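# Bend a rod into an arch with ends in sockets

## Task

Shape the rod into a standing arch whose two ends sit one in each of the board's two sockets.

## Robot and tools

Robot: two arms, left_arm and right_arm, each a low-cost arm with a parallel two-finger gripper and a wrist camera. Drives have play, the wrist joints are weak, and friction or weight can leave a gripper short, low or tilted, worst at long reach. Check each result for where the gripper actually ended and how it points, and correct any tilt.

Frames. Scene frame: origin at table-top height midway between the nominal bases, +z up, +x out over the table, left_arm toward +y (arm names do not match image sides). Measured bases: left_arm at (0, +0.328, +0.010) m, right_arm at (+0.042, -0.292, +0.025) m, each turned very slightly about z. Every hand pose, velocity, target and wrist-camera pose is in that arm's own base frame. Fixed cameras and the table use the scene frame. Motion offsets are expressed along the axes of that arm's current Hand target. The gripper's fingers point along its +z and open and close along its y; end_effector_position is the point between the pads, roughly 1 cm short of the fingertips.

Row layout (used by execute_actions and move): 14 numbers, each in [-1, 1]. First the left_arm's seven: dx, dy, dz, rx, ry, rz, opening. Then the right_arm's seven in the same order. Always send all 14, even when one arm stays put. dx..rz are offsets, not poses: a displacement from that arm's Hand target as it stood when the action or move began, along that target's axes. Scale: 1.0 equals 0.6 m for dx, dy, dz and 180 degrees for rotation. rx, ry, rz form a single rotation vector. Opening is absolute, not an offset: +1 fully open (0.094 m), -1 closed. A 0 in the opening slot closes toward mid-range, so to keep a gripper as it is, repeat its current command (see Tool commands in the result).

execute_actions(actions, cameras): actions is a list of actions; each action is a table of up to 15 rows, one per 1/30 s step. A short table repeats its final row to fill 15 steps. Every row counts from the start-of-action pose, not from the row before. Each new action starts again from the Hand target then current, so the same offset sent twice moves twice. An empty actions list returns full state with all cameras, plus scene number and task. Sending six zeros for an arm re-commands its Hand target, which also re-requests a pose the gripper settled short of. If it still falls short, send the gap as an offset.

move(target, speed, blend, opening_speed, grip_force, blocking, cameras): drives each gripper in a straight line toward target, which is one 14-number row or a list of up to 15 rows. Every row is an offset from the same starting Hand targets, not chained. speed is top path speed in m/s, 0.002 to 2.9 (default 0.25); rotation limited to twice that in rad/s. A move lasts at least 0.5 s and at most 10 s for the whole list. blend (m) rounds corners of a list; 0 stops at each point. opening_speed: rate of opening change per second on the -1..+1 scale, at least 0.2; use it to close gently. grip_force: newtons per pad, 10 to 50, one value or one per arm; it persists, and lower values close slowly (about 16 s from open at 10). blocking=false returns after about 0.5 s while the move continues. Paths do not avoid obstacles or the other arm, and grippers lag and overshoot more when fast. Do not route a path near an arm's own base; go around it. The result adds a move: line: done, off_target, moving, held or fault, plus limits such as paced (pose clipped) or held (steps withheld). Done means within 10 mm and 2 degrees; neither done nor off_target says anything about contact.

wait(seconds 0 to 10): let the scene run holding commands; returns early if a running move ends. stop(): brakes a running move; braking needs room. zoom_image(camera, region): region [x0, y0, x1, y1] in pixels of the latest image, at most 504 by 504; cameras are cam_high, cam_low, cam_left_wrist, cam_right_wrist (each 672x504). read_manual returns only licence text. finished_scene(scene) ends the current scene for good; the arch must stand on its own without the robot first.

Result lines: end_effector_position (m) and end_effector_quat_wxyz in the arm's base frame; Hand target (last commanded pose after clipping, the base of next offsets); grip_measured (finger opening on the command scale, may read up to 2.5 mm wide when empty, and narrower than a gripped part); Joint positions (last entry is opening in metres); joint torques (include arm weight; joints 1-3 wrap at ±28 N m); Joint velocities (may say within noise); motor temperatures; MOTOR HOT at 75 °C, OVER-TEMPERATURE FAULT at 90 °C folds that arm and disables it, and at 100 °C the arm drops.

Control notes: orientation commands are clipped to within 40 degrees of the current measured orientation each step. Small moves may not happen or may go sideways. A blocked arm keeps pushing until commanded back past the gripper. Grip force jumps to the full limit once squeezed about 0.06 below first-touch reading; release by commanding an opening well above grip_measured.

Avoid: dropping or flinging the rod, releasing it while moving, letting anything leave the table, fast impacts or hard presses against fixed things, any contact or squeeze between the two arms or grippers (the clearance check does not guard grippers), straining a wrist camera cable, and holding stretched or pushing poses that overheat motors. Objects may get a small random push now and then.

Each tool is called after "Request:" in YAML: its name, and indented under it one key for each argument.

## Session

Request:
execute_actions:
  actions: []

Request:
zoom_image:
  camera: "cam_high"
  region: [270, 210, 450, 330]

Request:
zoom_image:
  camera: "cam_high"
  region: [270, 310, 450, 430]

Scene clock: 0.00 s.
left_arm: end_effector_position=(+0.3883, -0.0450, +0.0885) grip_measured=+1.000 end_effector_quat_wxyz=(+0.583, +0.073, +0.809, -0.029) | right_arm: end_effector_position=(+0.3874, -0.0420, +0.1020) grip_measured=+1.000 end_effector_quat_wxyz=(+0.591, +0.116, +0.793, -0.088)
Joint positions: left_arm=[-0.097 1.555 0.333 0.897 0.041 0.054 0.094] | right_arm=[0.027 1.525 0.348 0.873 0.306 0.091 0.094]
Joint velocities: within noise
Joint torques (N m): no reading
Motor temperatures (°C): left_arm=[22 24 32 34 22 23 22] | right_arm=[25 24 34 29 25 23 22]
Heat: left arm: 34 °C; right arm: 34 °C.
Hand target: left_arm +0.3941, -0.0450, +0.1038; +0.602, +0.073, +0.795, -0.027 | right_arm +0.3904, -0.0427, +0.1098; +0.599, +0.120, +0.787, -0.087
Tool commands: left_gripper/opening=+1.0 right_gripper/opening=+1.0
camera_calibration:
cam_left_wrist: T_world_to_cam=[[-0.110229, -0.991817, -0.0644143, 0.013153], [-0.691535, 0.123083, -0.71178, 0.372235], [0.713883, -0.0339139, -0.699443, -0.0981316], [0, 0, 0, 1]] pos_world=[0.328918, -0.0360984, 0.197159]
cam_right_wrist: T_world_to_cam=[[-0.256972, -0.966141, -0.0231677, 0.0695484], [-0.665725, 0.194344, -0.720445, 0.371063], [0.700554, -0.169711, -0.693125, -0.0872033], [0, 0, 0, 1]] pos_world=[0.325988, -0.0197194, 0.208499]

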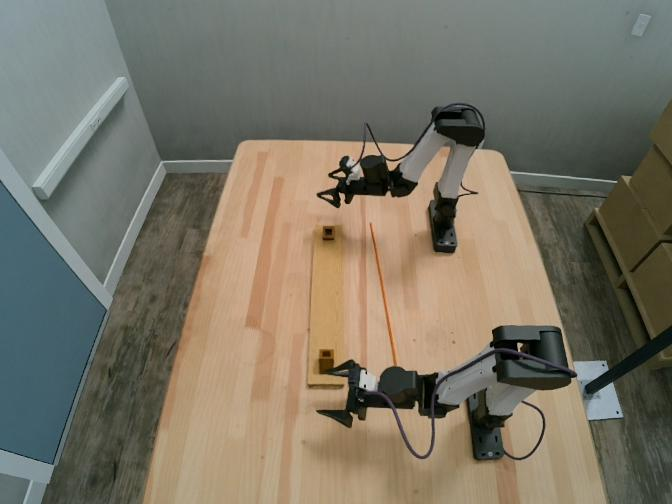

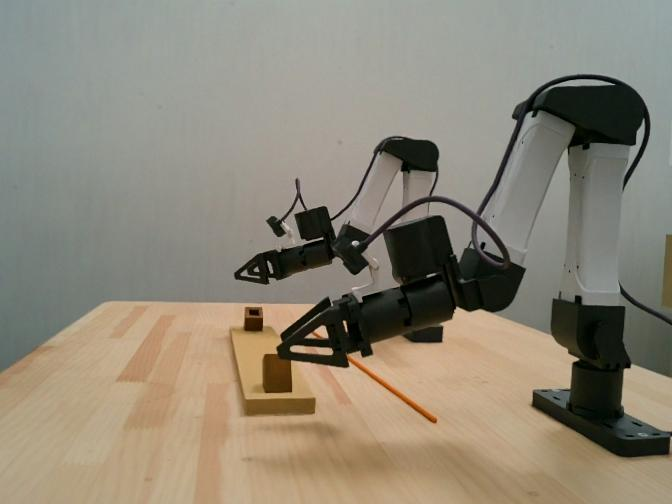

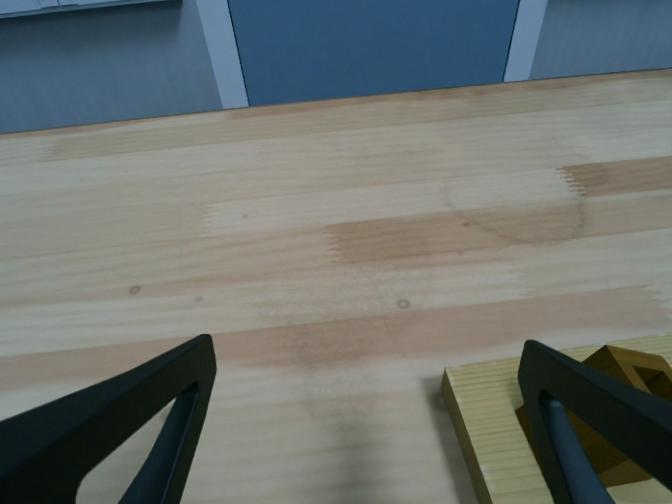

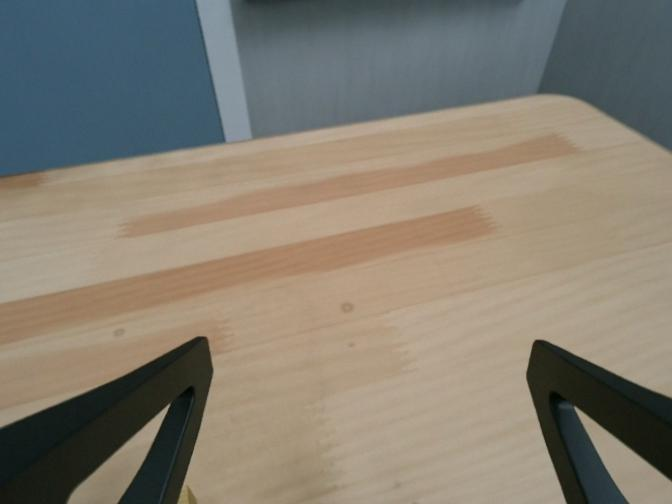

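Scaled by 2.800 from the camera's 672x504 image, which has a finer 960x720 frame.

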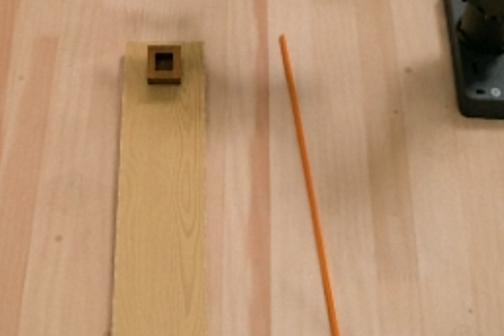

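Scaled by 2.800 from the camera's 672x504 image, which has a finer 960x720 frame.

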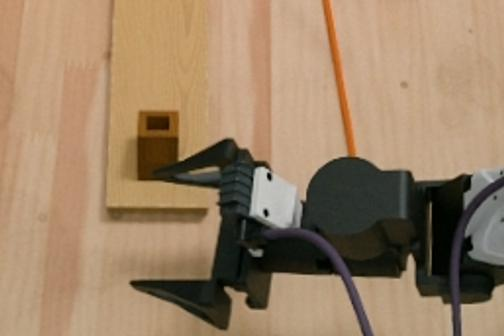

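Request:
move:
  target:
    - [-0.0227, -0.1588, -0.301, 0.2812, 0.336, 0.3514, 1, 0.0265, 0.1007, -0.3183, -0.4063, 0.2595, -0.5368, 1]
    - [0.1377, -0.1663, -0.2552, 0.2812, 0.336, 0.3514, 1, 0.187, 0.0995, -0.2738, -0.4063, 0.2595, -0.5368, 1]
  speed: [0.4, 0.25]
  blend: [0.03, 0]
  cameras: ["all"]

Scene clock: 12.23 s.
left_arm: end_effector_position=(+0.2038, -0.1135, +0.0618) grip_measured=+1.000 end_effector_quat_wxyz=(-0.014, +0.668, +0.744, -0.009) | right_arm: end_effector_position=(+0.2254, +0.0701, +0.0494) grip_measured=+1.000 end_effector_quat_wxyz=(+0.000, +0.750, -0.661, -0.005)
Joint positions: left_arm=[-0.5 1.488 0.979 -1.094 0.011 0.964 0.094] | right_arm=[0.295 1.487 0.927 -1.017 -0.008 -1.401 0.094]
Joint torques (N m): left_arm=[-0.72 -4.19 5.37 0.74 -0.16 0.25] | right_arm=[0.13 -4.05 5.11 0.65 -0.1 -0.14]
Heat: left arm: 37 °C; right arm: 35 °C.
Hand target: left_arm +0.2115, -0.1167, +0.0619; +0.000, +0.675, +0.737, +0.000 | right_arm +0.2280, +0.0698, +0.0457; +0.000, +0.757, -0.654, +0.001
Off the commanded pose: left_arm 0.008 m, 2 deg | right_arm 0.005 m, 1 deg.
move: done
camera_calibration:
cam_left_wrist: T_world_to_cam=[[-0.995353, -0.0949151, -0.0162358, 0.202267], [-0.0921415, 0.889819, 0.446913, 0.127328], [-0.0279719, 0.446332, -0.89443, 0.230337], [0, 0, 0, 1]] pos_world=[0.219502, -0.196907, 0.1524]
cam_right_wrist: T_world_to_cam=[[0.992911, 0.110004, -0.0450293, -0.22102], [0.118447, -0.884035, 0.452164, 0.0444056], [0.00993217, -0.454292, -0.890798, 0.194277], [0, 0, 0, 1]] pos_world=[0.212263, 0.151827, 0.14303]

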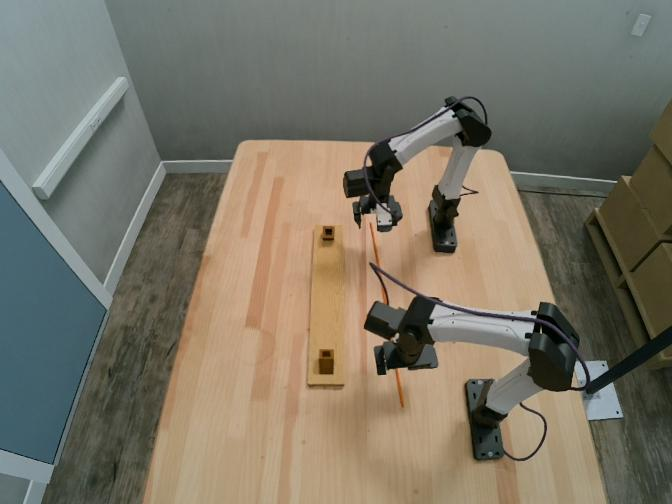

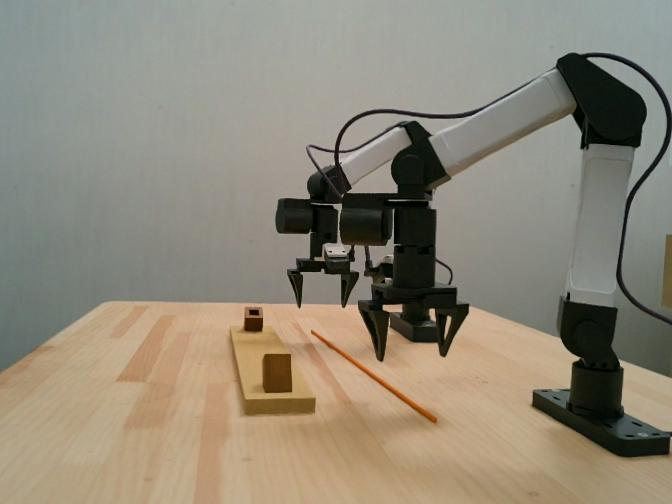

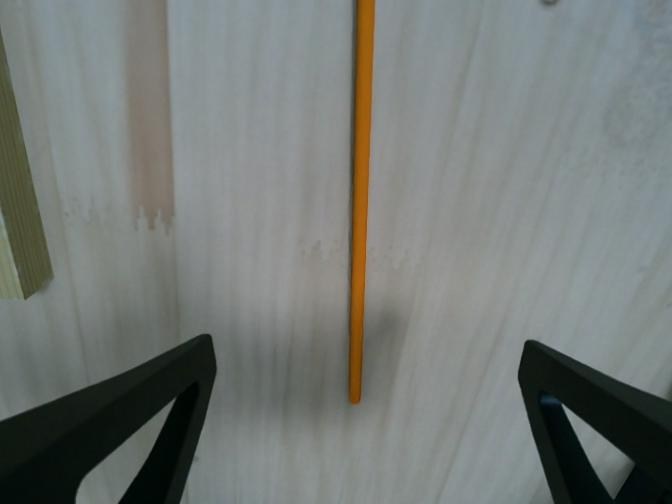

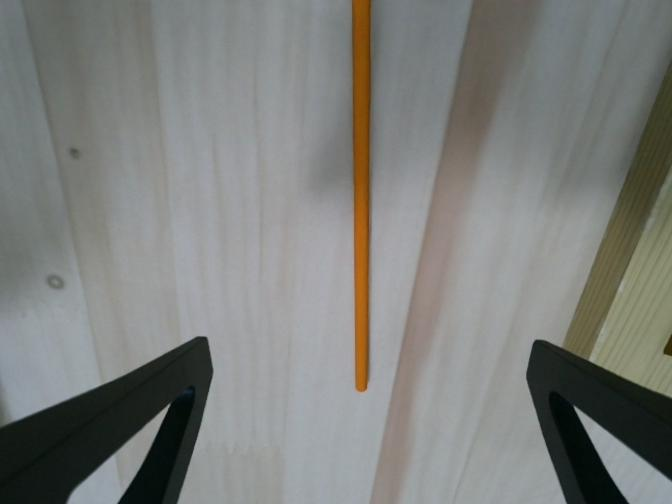

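Request:
move:
  target:
    - [0.0053, 0, 0.1025, 0, 0, 0, 1, 0.008, 0.0041, 0.1062, 0, 0, -0.004, 1]
    - [0.0053, 0, 0.1025, 0, 0, 0, -1, 0.008, 0.0041, 0.1062, 0, 0, -0.004, -1]
  speed: 0.08
  opening_speed: 0.8
  cameras: ["cam_left_wrist", "cam_right_wrist"]

Scene clock: 23.87 s.
left_arm: end_effector_position=(+0.2030, -0.1125, +0.0009) grip_measured=-0.869 end_effector_quat_wxyz=(-0.013, +0.672, +0.740, -0.007) | right_arm: end_effector_position=(+0.2240, +0.0683, -0.0143) grip_measured=-0.912 end_effector_quat_wxyz=(+0.000, +0.759, -0.651, -0.004)
Joint positions: left_arm=[-0.5 1.58 0.804 -0.824 0.007 0.974 0.006] | right_arm=[0.291 1.6 0.754 -0.728 -0.007 -1.433 0.004]
Joint torques (N m): left_arm=[0.17 -4.26 4.85 0.74 -0.14 0.24] | right_arm=[-1.13 -4.44 4.38 0.64 -0.11 -0.13]
Heat: left arm: 36 °C; right arm: 35 °C.
Hand target: left_arm +0.2113, -0.1135, +0.0004; +0.000, +0.675, +0.737, +0.000 | right_arm +0.2263, +0.0646, -0.0180; +0.000, +0.761, -0.649, +0.001
Off the commanded pose: left_arm 0.008 m, 2 deg | right_arm 0.006 m, 1 deg.
move: done
camera_calibration:
cam_left_wrist: T_world_to_cam=[[-0.996252, -0.0840607, -0.0203971, 0.201967], [-0.0842884, 0.890424, 0.447259, 0.151936], [-0.0194349, 0.447302, -0.894172, 0.173723], [0, 0, 0, 1]] pos_world=[0.217393, -0.196017, 0.0915027]
cam_right_wrist: T_world_to_cam=[[0.989583, 0.13738, -0.0430342, -0.223448], [0.141884, -0.880087, 0.453118, 0.0663094], [0.0243753, -0.454503, -0.890411, 0.133526], [0, 0, 0, 1]] pos_world=[0.208458, 0.149743, 0.0792312]
Images, in order (width x height): cam_left_wrist 672x504, cam_right_wrist 672x504.

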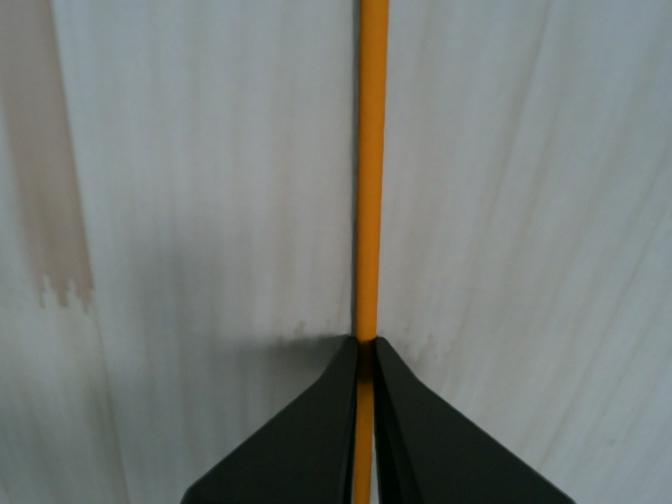

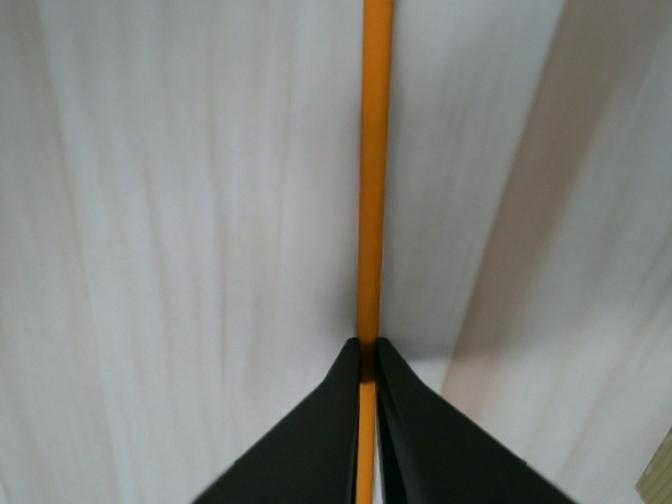

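Request:
move:
  target: [0, 0, -0.1833, 0, 0, 0, -1, 0, 0, -0.1833, 0, 0, 0, -1]
  speed: 0.15

Request:
move:
  target: [0, 0, 0, 0, 0, 0, -0.4, 0, 0, 0, 0, 0, 0, -1]
  speed: 0.06
  opening_speed: 0.8
  cameras: ["cam_low", "cam_left_wrist"]

Request:
zoom_image:
  camera: "cam_left_wrist"
  region: [310, 384, 430, 474]

Request:
zoom_image:
  camera: "cam_low"
  region: [270, 200, 470, 350]

Scene clock: 27.47 s.
left_arm: end_effector_position=(+0.2071, -0.1141, +0.0978) grip_measured=-0.869 end_effector_quat_wxyz=(-0.015, +0.675, +0.738, -0.006) | right_arm: end_effector_position=(+0.2217, +0.0658, +0.0806) grip_measured=-0.912 end_effector_quat_wxyz=(+0.012, +0.759, -0.651, -0.007)
Joint positions: left_arm=[-0.5 1.472 1.111 -1.242 0.004 0.982 0.006] | right_arm=[0.289 1.459 1.03 -1.17 0.001 -1.433 0.004]
Joint torques (N m): left_arm=[0.14 -6.16 7.76 0.25 -0.04 0.23] | right_arm=[-0.94 -6.83 8.06 0.16 -0.26 -0.12]
Heat: left arm: 35 °C; right arm: 36 °C.
Hand target: left_arm +0.2112, -0.1135, +0.1104; +0.000, +0.675, +0.737, +0.000 | right_arm +0.2262, +0.0647, +0.0920; +0.000, +0.761, -0.649, +0.001
Off the commanded pose: left_arm 0.013 m, 2 deg | right_arm 0.012 m, 2 deg.
move: off_target (left_arm, right_arm)

Scene clock: 28.80 s.
left_arm: end_effector_position=(+0.2067, -0.1116, +0.0979) grip_measured=-0.403 end_effector_quat_wxyz=(-0.019, +0.672, +0.741, -0.003) | right_arm: end_effector_position=(+0.2203, +0.0638, +0.0807) grip_measured=-0.912 end_effector_quat_wxyz=(+0.017, +0.758, -0.652, -0.007)
Joint positions: left_arm=[-0.497 1.472 1.111 -1.248 -0.003 0.976 0.028] | right_arm=[0.286 1.459 1.03 -1.178 0.006 -1.433 0.004]
Joint torques (N m): left_arm=[0.13 -6.17 7.76 0.3 -0.04 0.23] | right_arm=[-0.94 -6.8 8.05 0.18 -0.24 -0.1]
Heat: left arm: 35 °C; right arm: 36 °C.
Hand target: left_arm +0.2112, -0.1135, +0.1104; +0.000, +0.675, +0.737, +0.000 | right_arm +0.2262, +0.0647, +0.0920; +0.000, +0.761, -0.649, +0.001
Off the commanded pose: left_arm 0.013 m, 2 deg | right_arm 0.013 m, 2 deg.
move: off_target (left_arm, right_arm)
camera_calibration:
cam_left_wrist: T_world_to_cam=[[-0.996211, -0.0849623, -0.0185836, 0.207546], [-0.0839741, 0.884059, 0.459769, 0.106135], [-0.0226341, 0.459588, -0.887844, 0.261561], [0, 0, 0, 1]] pos_world=[0.221592, -0.196406, 0.187285]
Images, in order (width x height): cam_low 672x504, cam_left_wrist 672x504.

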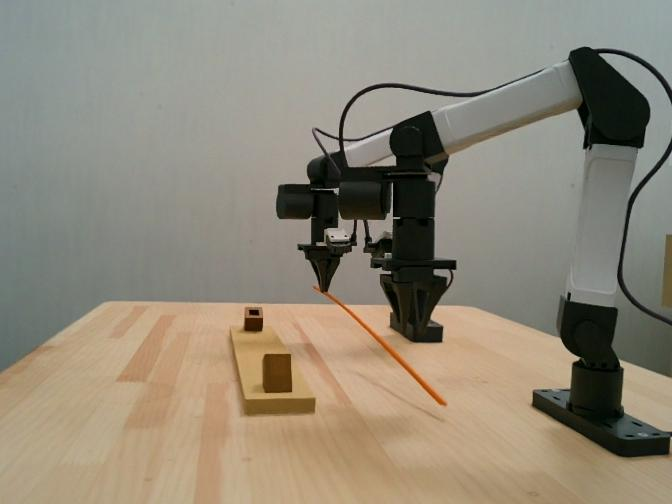

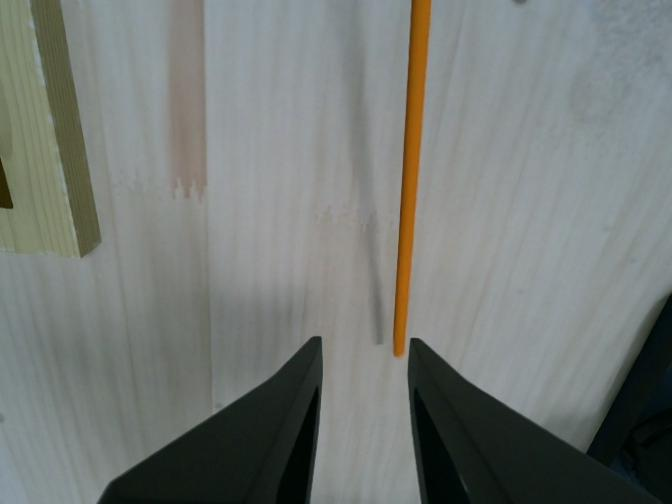

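Scaled by 4.200 from the camera's 672x504 image, which has a finer 960x720 frame.

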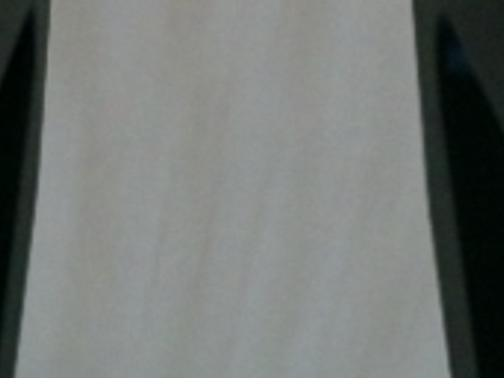

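Scaled by 2.520 from the camera's 672x504 image, which has a finer 960x720 frame.

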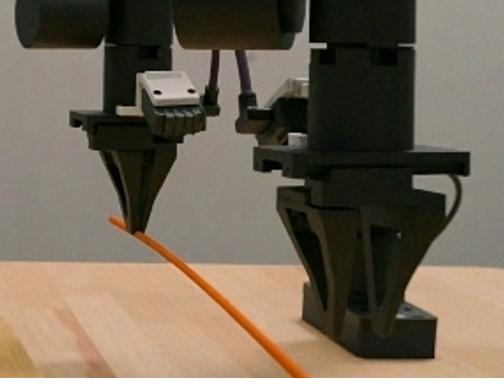

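Request:
move:
  target: [-0.0167, -0.0282, 0.0923, 0, -0.0528, -0.0094, 0.3, 0, 0, 0, 0, 0, 0, -1]
  speed: 0.12
  cameras: ["cam_low", "cam_left_wrist"]

Request:
zoom_image:
  camera: "cam_left_wrist"
  region: [300, 340, 440, 445]

Request:
zoom_image:
  camera: "cam_low"
  region: [300, 270, 480, 420]

Scene clock: 37.20 s.
left_arm: end_effector_position=(+0.1863, -0.1193, +0.0486) grip_measured=+0.297 end_effector_quat_wxyz=(+0.029, +0.663, +0.746, -0.054) | right_arm: end_effector_position=(+0.2203, +0.0638, +0.0807) grip_measured=-0.912 end_effector_quat_wxyz=(+0.017, +0.758, -0.652, -0.007)
Joint positions: left_arm=[-0.476 1.392 0.838 -0.987 0.119 0.976 0.061] | right_arm=[0.286 1.459 1.03 -1.178 0.006 -1.433 0.004]
Joint torques (N m): left_arm=[0.46 -5.59 5.33 0.89 0.22 0.16] | right_arm=[-0.92 -6.83 8.05 0.18 -0.24 -0.13]
Heat: left arm: 35 °C; right arm: 37 °C.
Hand target: left_arm +0.1953, -0.1250, +0.0550; +0.061, +0.662, +0.745, -0.056 | right_arm +0.2262, +0.0647, +0.0920; +0.000, +0.761, -0.649, +0.001
Off the commanded pose: left_arm 0.012 m, 4 deg | right_arm 0.013 m, 2 deg.
move: off_target (left_arm, right_arm)
camera_calibration:
cam_left_wrist: T_world_to_cam=[[-0.994046, -0.108722, -0.00720179, 0.181776], [-0.104939, 0.937476, 0.331853, 0.1504], [-0.0293282, 0.330633, -0.943304, 0.209421], [0, 0, 0, 1]] pos_world=[0.202619, -0.190475, 0.148947]
Images, in order (width x height): cam_low 672x504, cam_left_wrist 672x504.

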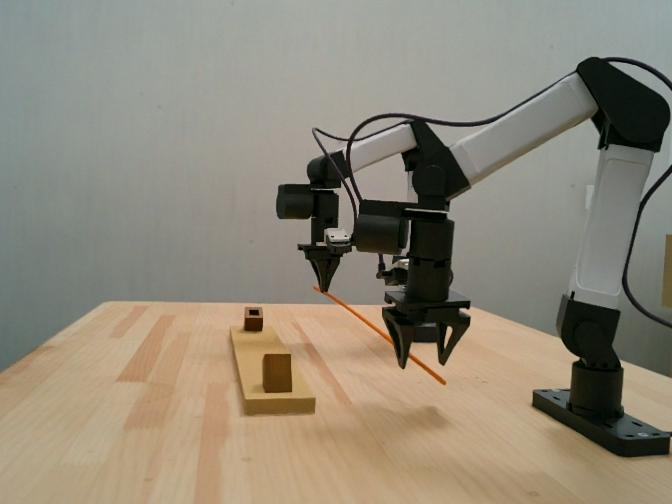

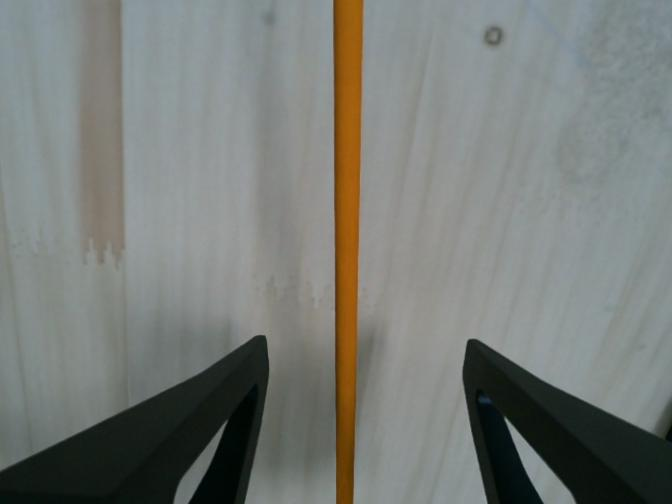

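Scaled by 3.600 from the camera's 672x504 image, which has a finer 960x720 frame.

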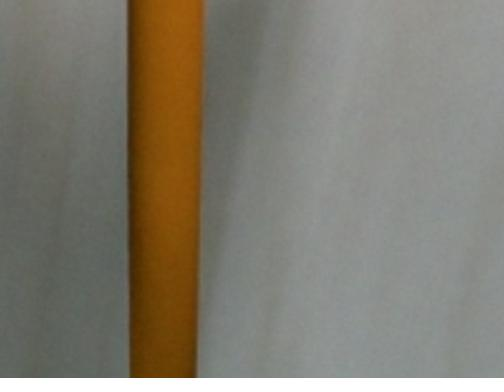

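Scaled by 2.800 from the camera's 672x504 image, which has a finer 960x720 frame.

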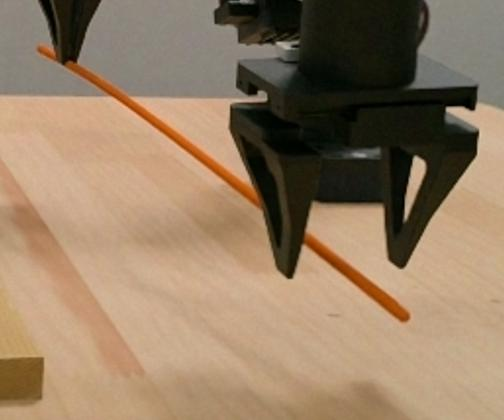

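Request:
move:
  target:
    - [0, 0.0093, 0.0083, 0, 0, 0, 0.3, 0, 0, 0, 0, 0, 0, -1]
    - [0, 0.0093, 0.0083, 0, 0, 0, -1, 0, 0, 0, 0, 0, 0, -1]
  speed: 0.08
  opening_speed: 0.8
  cameras: ["cam_low", "cam_left_wrist"]

Request:
zoom_image:
  camera: "cam_left_wrist"
  region: [310, 310, 430, 420]

Request:
zoom_image:
  camera: "cam_low"
  region: [300, 270, 480, 420]

Scene clock: 45.47 s.
left_arm: end_effector_position=(+0.1929, -0.1200, +0.0489) grip_measured=-0.858 end_effector_quat_wxyz=(+0.041, +0.661, +0.748, -0.051) | right_arm: end_effector_position=(+0.2203, +0.0638, +0.0807) grip_measured=-0.912 end_effector_quat_wxyz=(+0.017, +0.758, -0.652, -0.007)
Joint positions: left_arm=[-0.465 1.392 0.838 -0.962 0.119 0.979 0.007] | right_arm=[0.286 1.459 1.03 -1.178 0.006 -1.433 0.004]
Joint torques (N m): left_arm=[0.49 -3.36 5.44 0.94 0.22 0.24] | right_arm=[-0.94 -6.83 8.05 0.18 -0.24 -0.12]
Heat: left arm: 35 °C; right arm: 38 °C.
Hand target: left_arm +0.2009, -0.1252, +0.0501; +0.061, +0.662, +0.745, -0.056 | right_arm +0.2262, +0.0647, +0.0920; +0.000, +0.761, -0.649, +0.001
Off the commanded pose: left_arm 0.010 m, 2 deg | right_arm 0.013 m, 2 deg.
move: off_target (right_arm)
camera_calibration:
cam_left_wrist: T_world_to_cam=[[-0.992784, -0.116585, -0.0280507, 0.18811], [-0.119425, 0.940262, 0.318817, 0.155499], [-0.0107943, 0.319866, -0.947401, 0.205382], [0, 0, 0, 1]] pos_world=[0.20754, -0.189974, 0.15028]
Images, in order (width x height): cam_low 672x504, cam_left_wrist 672x504.

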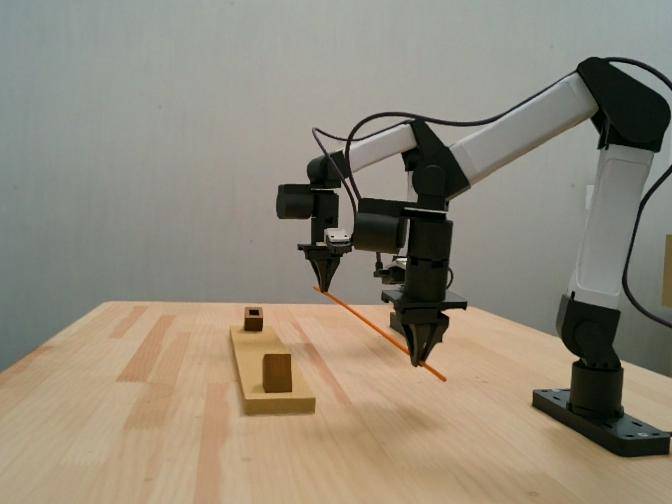

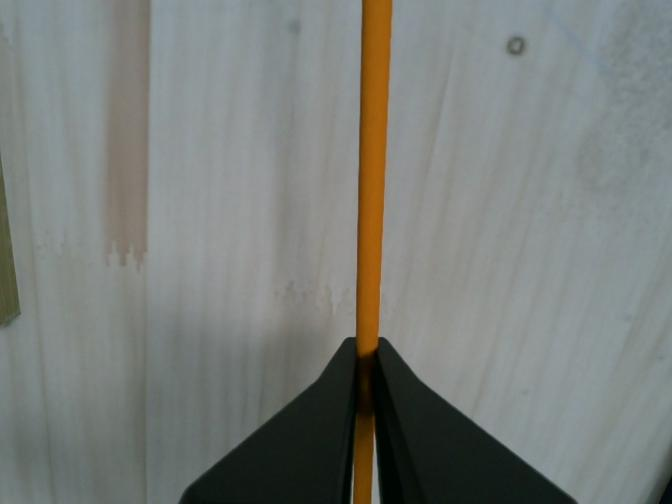

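Scaled by 4.200 from the camera's 672x504 image, which has a finer 960x720 frame.

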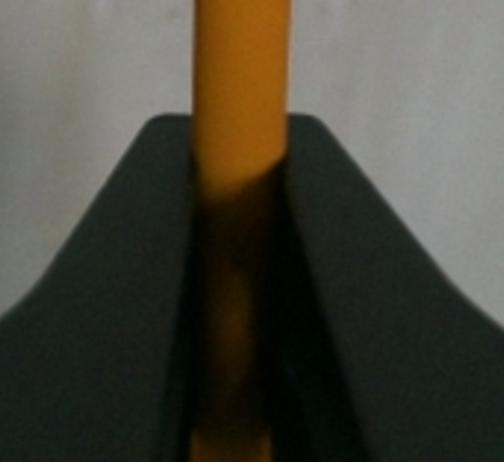

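Scaled by 2.800 from the camera's 672x504 image, which has a finer 960x720 frame.

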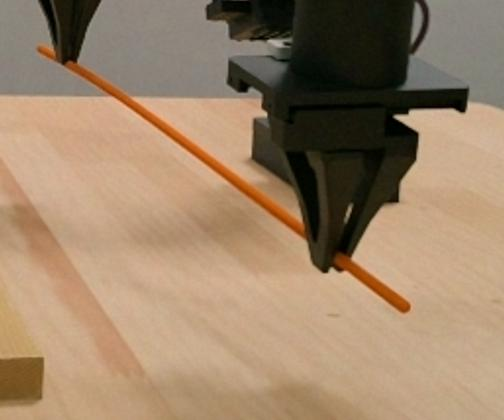

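Request:
move:
  target:
    - [-0.0118, -0.0002, -0.0707, 0, 0.0306, 0, -1, 0, 0, 0, 0, 0, 0, -1]
    - [-0.0118, -0.0002, -0.0707, 0, 0.0306, 0, -1, 0, 0, 0, 0, 0, 0, 0]
  speed: 0.1
  opening_speed: 0.8
  cameras: ["cam_low", "cam_right_wrist"]

Request:
zoom_image:
  camera: "cam_right_wrist"
  region: [300, 340, 440, 445]

Request:
zoom_image:
  camera: "cam_low"
  region: [280, 230, 460, 380]

Scene clock: 52.60 s.
left_arm: end_effector_position=(+0.1962, -0.1207, +0.0850) grip_measured=-0.858 end_effector_quat_wxyz=(+0.016, +0.664, +0.747, -0.027) | right_arm: end_effector_position=(+0.2208, +0.0609, +0.0807) grip_measured=-0.002 end_effector_quat_wxyz=(+0.020, +0.756, -0.655, -0.004)
Joint positions: left_arm=[-0.507 1.405 1 -1.146 0.06 0.945 0.007] | right_arm=[0.28 1.459 1.03 -1.179 0.015 -1.433 0.047]
Joint torques (N m): left_arm=[-0.77 -3.7 8.12 0.45 -0.05 0.04] | right_arm=[-0.8 -6.83 8.05 0.19 -0.33 -0.13]
Motor temperatures (°C): left_arm=[22 26 36 34 22 23 23] | right_arm=[25 28 39 29 25 23 24]
Heat: left arm: 36 °C; right arm: 39 °C.
Hand target: left_arm +0.2009, -0.1251, +0.0931; +0.025, +0.664, +0.747, -0.024 | right_arm +0.2262, +0.0647, +0.0920; +0.000, +0.761, -0.649, +0.001
Off the commanded pose: left_arm 0.010 m, 1 deg | right_arm 0.013 m, 2 deg.
move: off_target (right_arm); target 2's new opening was sent with right_arm's hand 0.013 m and 2 deg from that target
camera_calibration:
cam_right_wrist: T_world_to_cam=[[0.989407, 0.125412, -0.0731075, -0.212007], [0.145116, -0.86756, 0.47569, 0.0138835], [-0.003768, -0.48126, -0.87657, 0.221563], [0, 0, 0, 1]] pos_world=[0.208581, 0.145262, 0.172112]
Images, in order (width x height): cam_low 672x504, cam_right_wrist 672x504.

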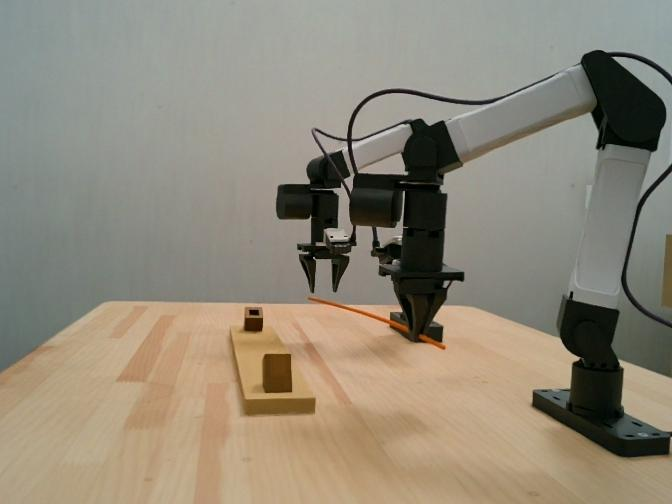

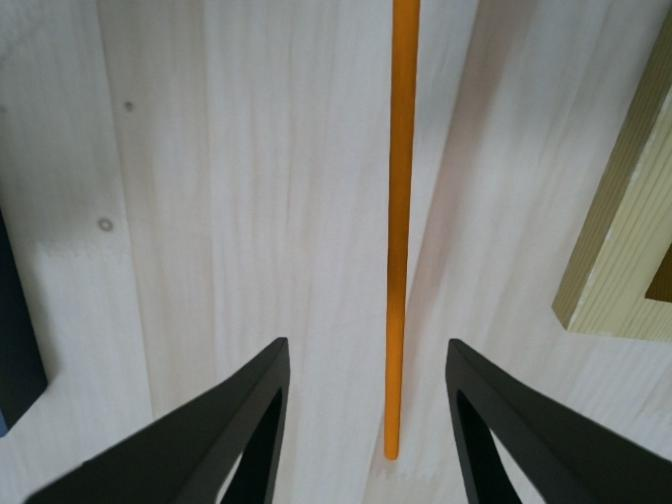

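Scaled by 3.600 from the camera's 672x504 image, which has a finer 960x720 frame.

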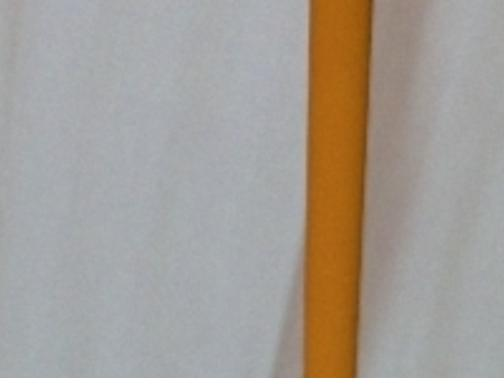

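Scaled by 2.800 from the camera's 672x504 image, which has a finer 960x720 frame.

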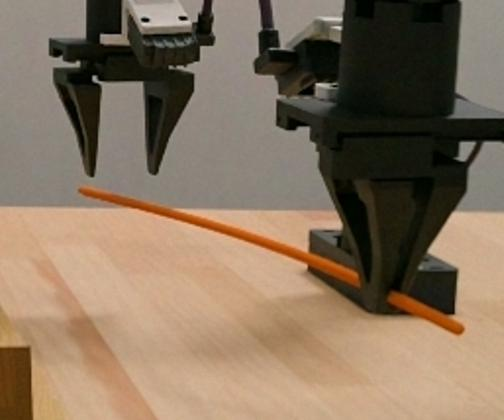

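Request:
move:
  target:
    - [0, 0, 0, 0, 0, 0, -1, -0.0008, -0.0162, 0.0513, 0, -0.0278, -0.009, 0]
    - [0, 0, 0, 0, 0, 0, -1, -0.0008, -0.0162, 0.0513, 0, -0.0278, -0.009, -1]
  speed: 0.08
  opening_speed: 0.8
  cameras: ["all"]

Request:
zoom_image:
  camera: "cam_right_wrist"
  region: [310, 310, 430, 420]

Request:
zoom_image:
  camera: "cam_low"
  region: [280, 230, 460, 380]

Request:
zoom_image:
  camera: "cam_high"
  region: [300, 215, 420, 400]

Scene clock: 60.03 s.
left_arm: end_effector_position=(+0.1962, -0.1207, +0.0850) grip_measured=-0.858 end_effector_quat_wxyz=(+0.016, +0.663, +0.748, -0.027) | right_arm: end_effector_position=(+0.2343, +0.0631, +0.0650) grip_measured=-0.902 end_effector_quat_wxyz=(-0.019, +0.765, -0.643, -0.024)
Joint positions: left_arm=[-0.507 1.405 1 -1.146 0.06 0.944 0.007] | right_arm=[0.219 1.488 0.992 -1.074 -0.062 -1.525 0.005]
Joint torques (N m): left_arm=[-0.77 -3.71 8.1 0.44 -0.05 0.04] | right_arm=[-1.07 -4.25 5.07 0.64 -0.52 -0.13]
Heat: left arm: 37 °C; right arm: 39 °C.
Hand target: left_arm +0.2009, -0.1251, +0.0931; +0.025, +0.664, +0.747, -0.024 | right_arm +0.2358, +0.0667, +0.0612; -0.028, +0.769, -0.637, -0.033
Off the commanded pose: left_arm 0.010 m, 1 deg | right_arm 0.005 m, 2 deg.
move: done
camera_calibration:
cam_left_wrist: T_world_to_cam=[[-0.993411, -0.110465, -0.0305438, 0.193457], [-0.113706, 0.916521, 0.383485, 0.135531], [-0.0143676, 0.384431, -0.923042, 0.246317], [0, 0, 0, 1]] pos_world=[0.211132, -0.197539, 0.181296]
cam_right_wrist: T_world_to_cam=[[0.986382, 0.159238, -0.041162, -0.230307], [0.162231, -0.900808, 0.402774, 0.02416], [0.027058, -0.403966, -0.914374, 0.199202], [0, 0, 0, 1]] pos_world=[0.217861, 0.138908, 0.162935]

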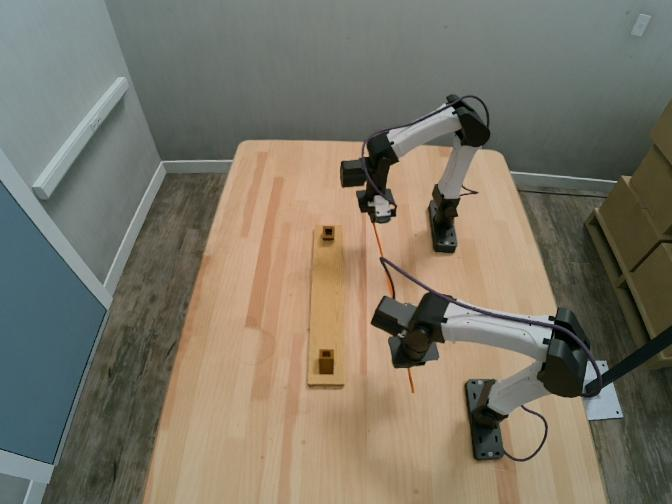

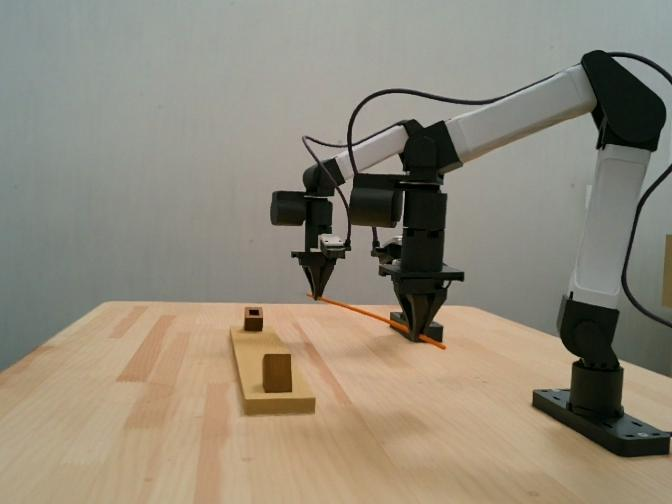

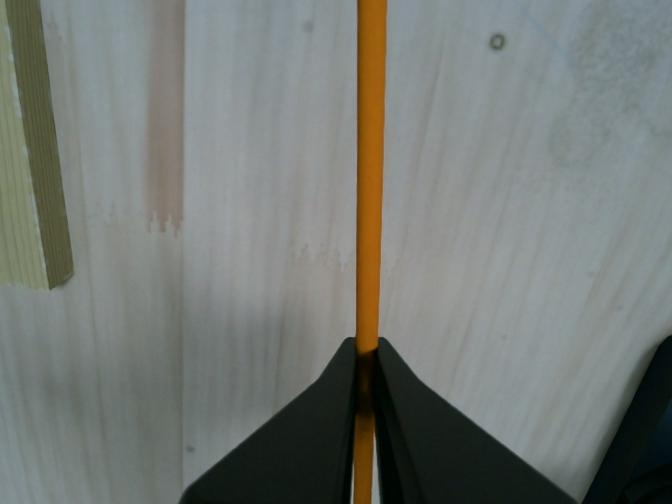

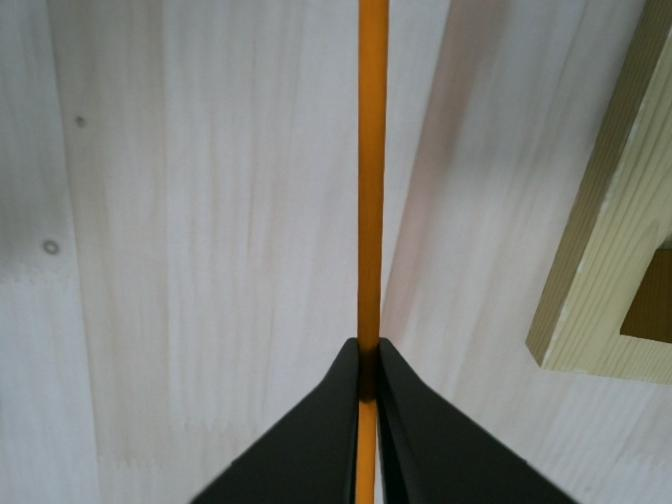

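Scaled by 4.200 from the camera's 672x504 image, which has a finer 960x720 frame.

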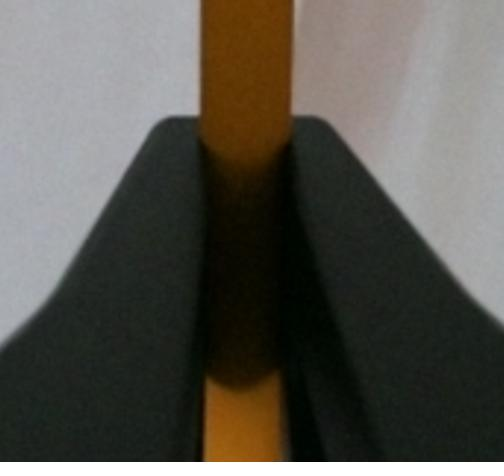

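Scaled by 2.800 from the camera's 672x504 image, which has a finer 960x720 frame.

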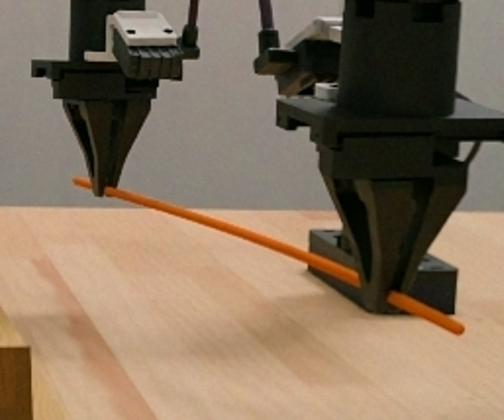

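Scaled by 2.724 from the camera's 672x504 image, which has a finer 960x720 frame.

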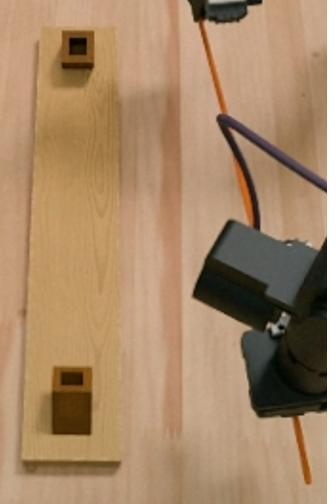

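Request:
move:
  target:
    - [0, 0, 0, 0, 0, 0, -1, 0, 0, 0, 0, 0, 0, -0.4]
    - [0, 0, 0, 0, 0, 0, -1, 0.002, 0, 0.0232, 0, 0, 0, -0.4]
    - [0, 0, 0, 0, 0, 0, -1, 0.002, 0, 0.0232, 0, 0, 0, -1]
  speed: 0.06
  opening_speed: 0.8
  cameras: ["cam_low", "cam_right_wrist"]

Request:
zoom_image:
  camera: "cam_right_wrist"
  region: [310, 310, 430, 420]

Request:
zoom_image:
  camera: "cam_low"
  region: [280, 230, 460, 380]

Scene clock: 66.27 s.
left_arm: end_effector_position=(+0.1962, -0.1207, +0.0850) grip_measured=-0.858 end_effector_quat_wxyz=(+0.016, +0.663, +0.748, -0.027) | right_arm: end_effector_position=(+0.2346, +0.0632, +0.0512) grip_measured=-0.900 end_effector_quat_wxyz=(-0.019, +0.765, -0.643, -0.024)
Joint positions: left_arm=[-0.507 1.405 1 -1.146 0.06 0.944 0.007] | right_arm=[0.219 1.505 0.95 -1.015 -0.062 -1.525 0.005]
Joint torques (N m): left_arm=[-0.77 -3.71 8.1 0.44 -0.05 0.04] | right_arm=[-1.07 -4.27 4.93 0.65 -0.52 -0.13]
Heat: left arm: 38 °C; right arm: 39 °C.
Hand target: left_arm +0.2009, -0.1251, +0.0931; +0.025, +0.664, +0.747, -0.024 | right_arm +0.2358, +0.0667, +0.0473; -0.028, +0.769, -0.637, -0.033
Off the commanded pose: left_arm 0.010 m, 1 deg | right_arm 0.005 m, 2 deg.
move: done
camera_calibration:
cam_right_wrist: T_world_to_cam=[[0.986382, 0.159238, -0.041162, -0.231187], [0.162231, -0.900808, 0.402774, 0.0297597], [0.027058, -0.403966, -0.914374, 0.186616], [0, 0, 0, 1]] pos_world=[0.218161, 0.139008, 0.149135]
Images, in order (width x height): cam_low 672x504, cam_right_wrist 672x504.

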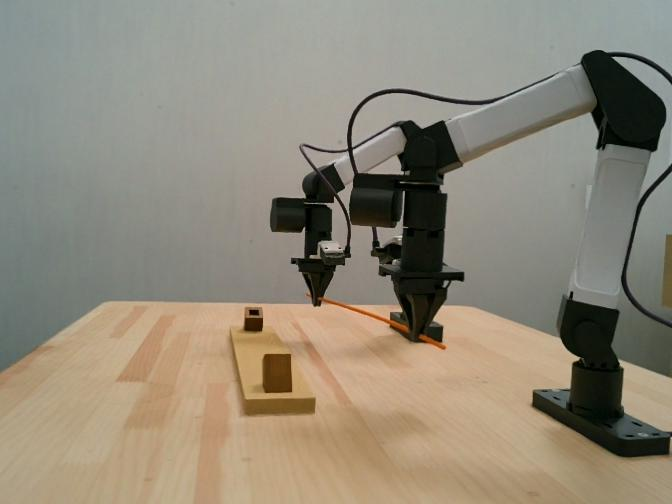

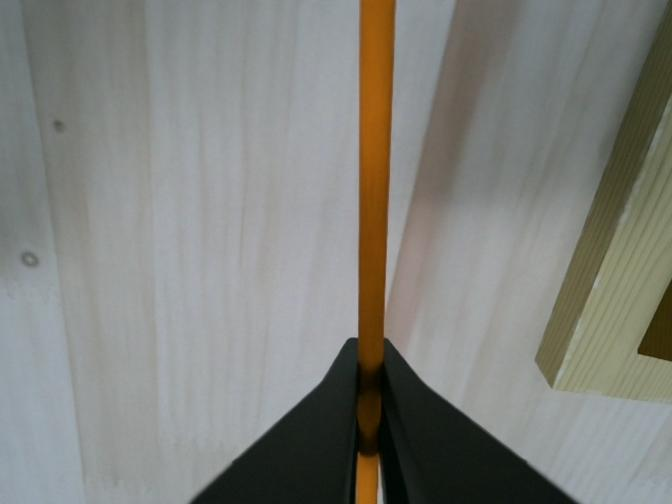

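Scaled by 4.200 from the camera's 672x504 image, which has a finer 960x720 frame.

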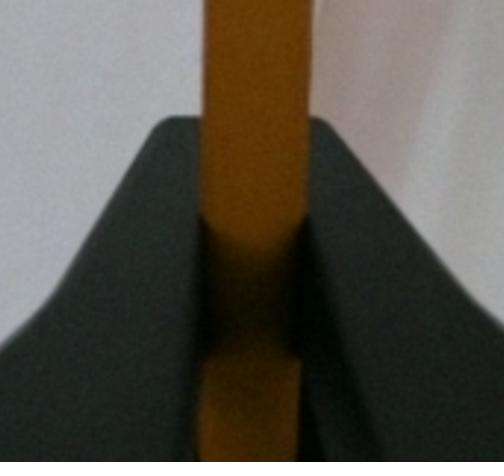

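Scaled by 2.800 from the camera's 672x504 image, which has a finer 960x720 frame.

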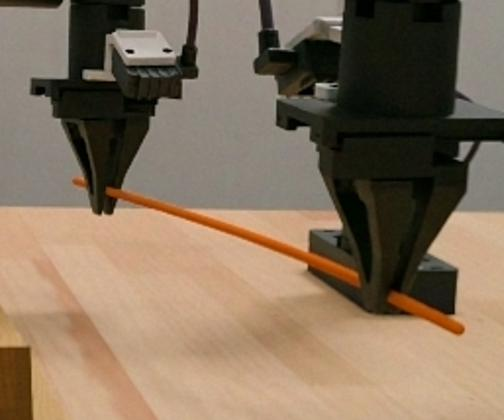

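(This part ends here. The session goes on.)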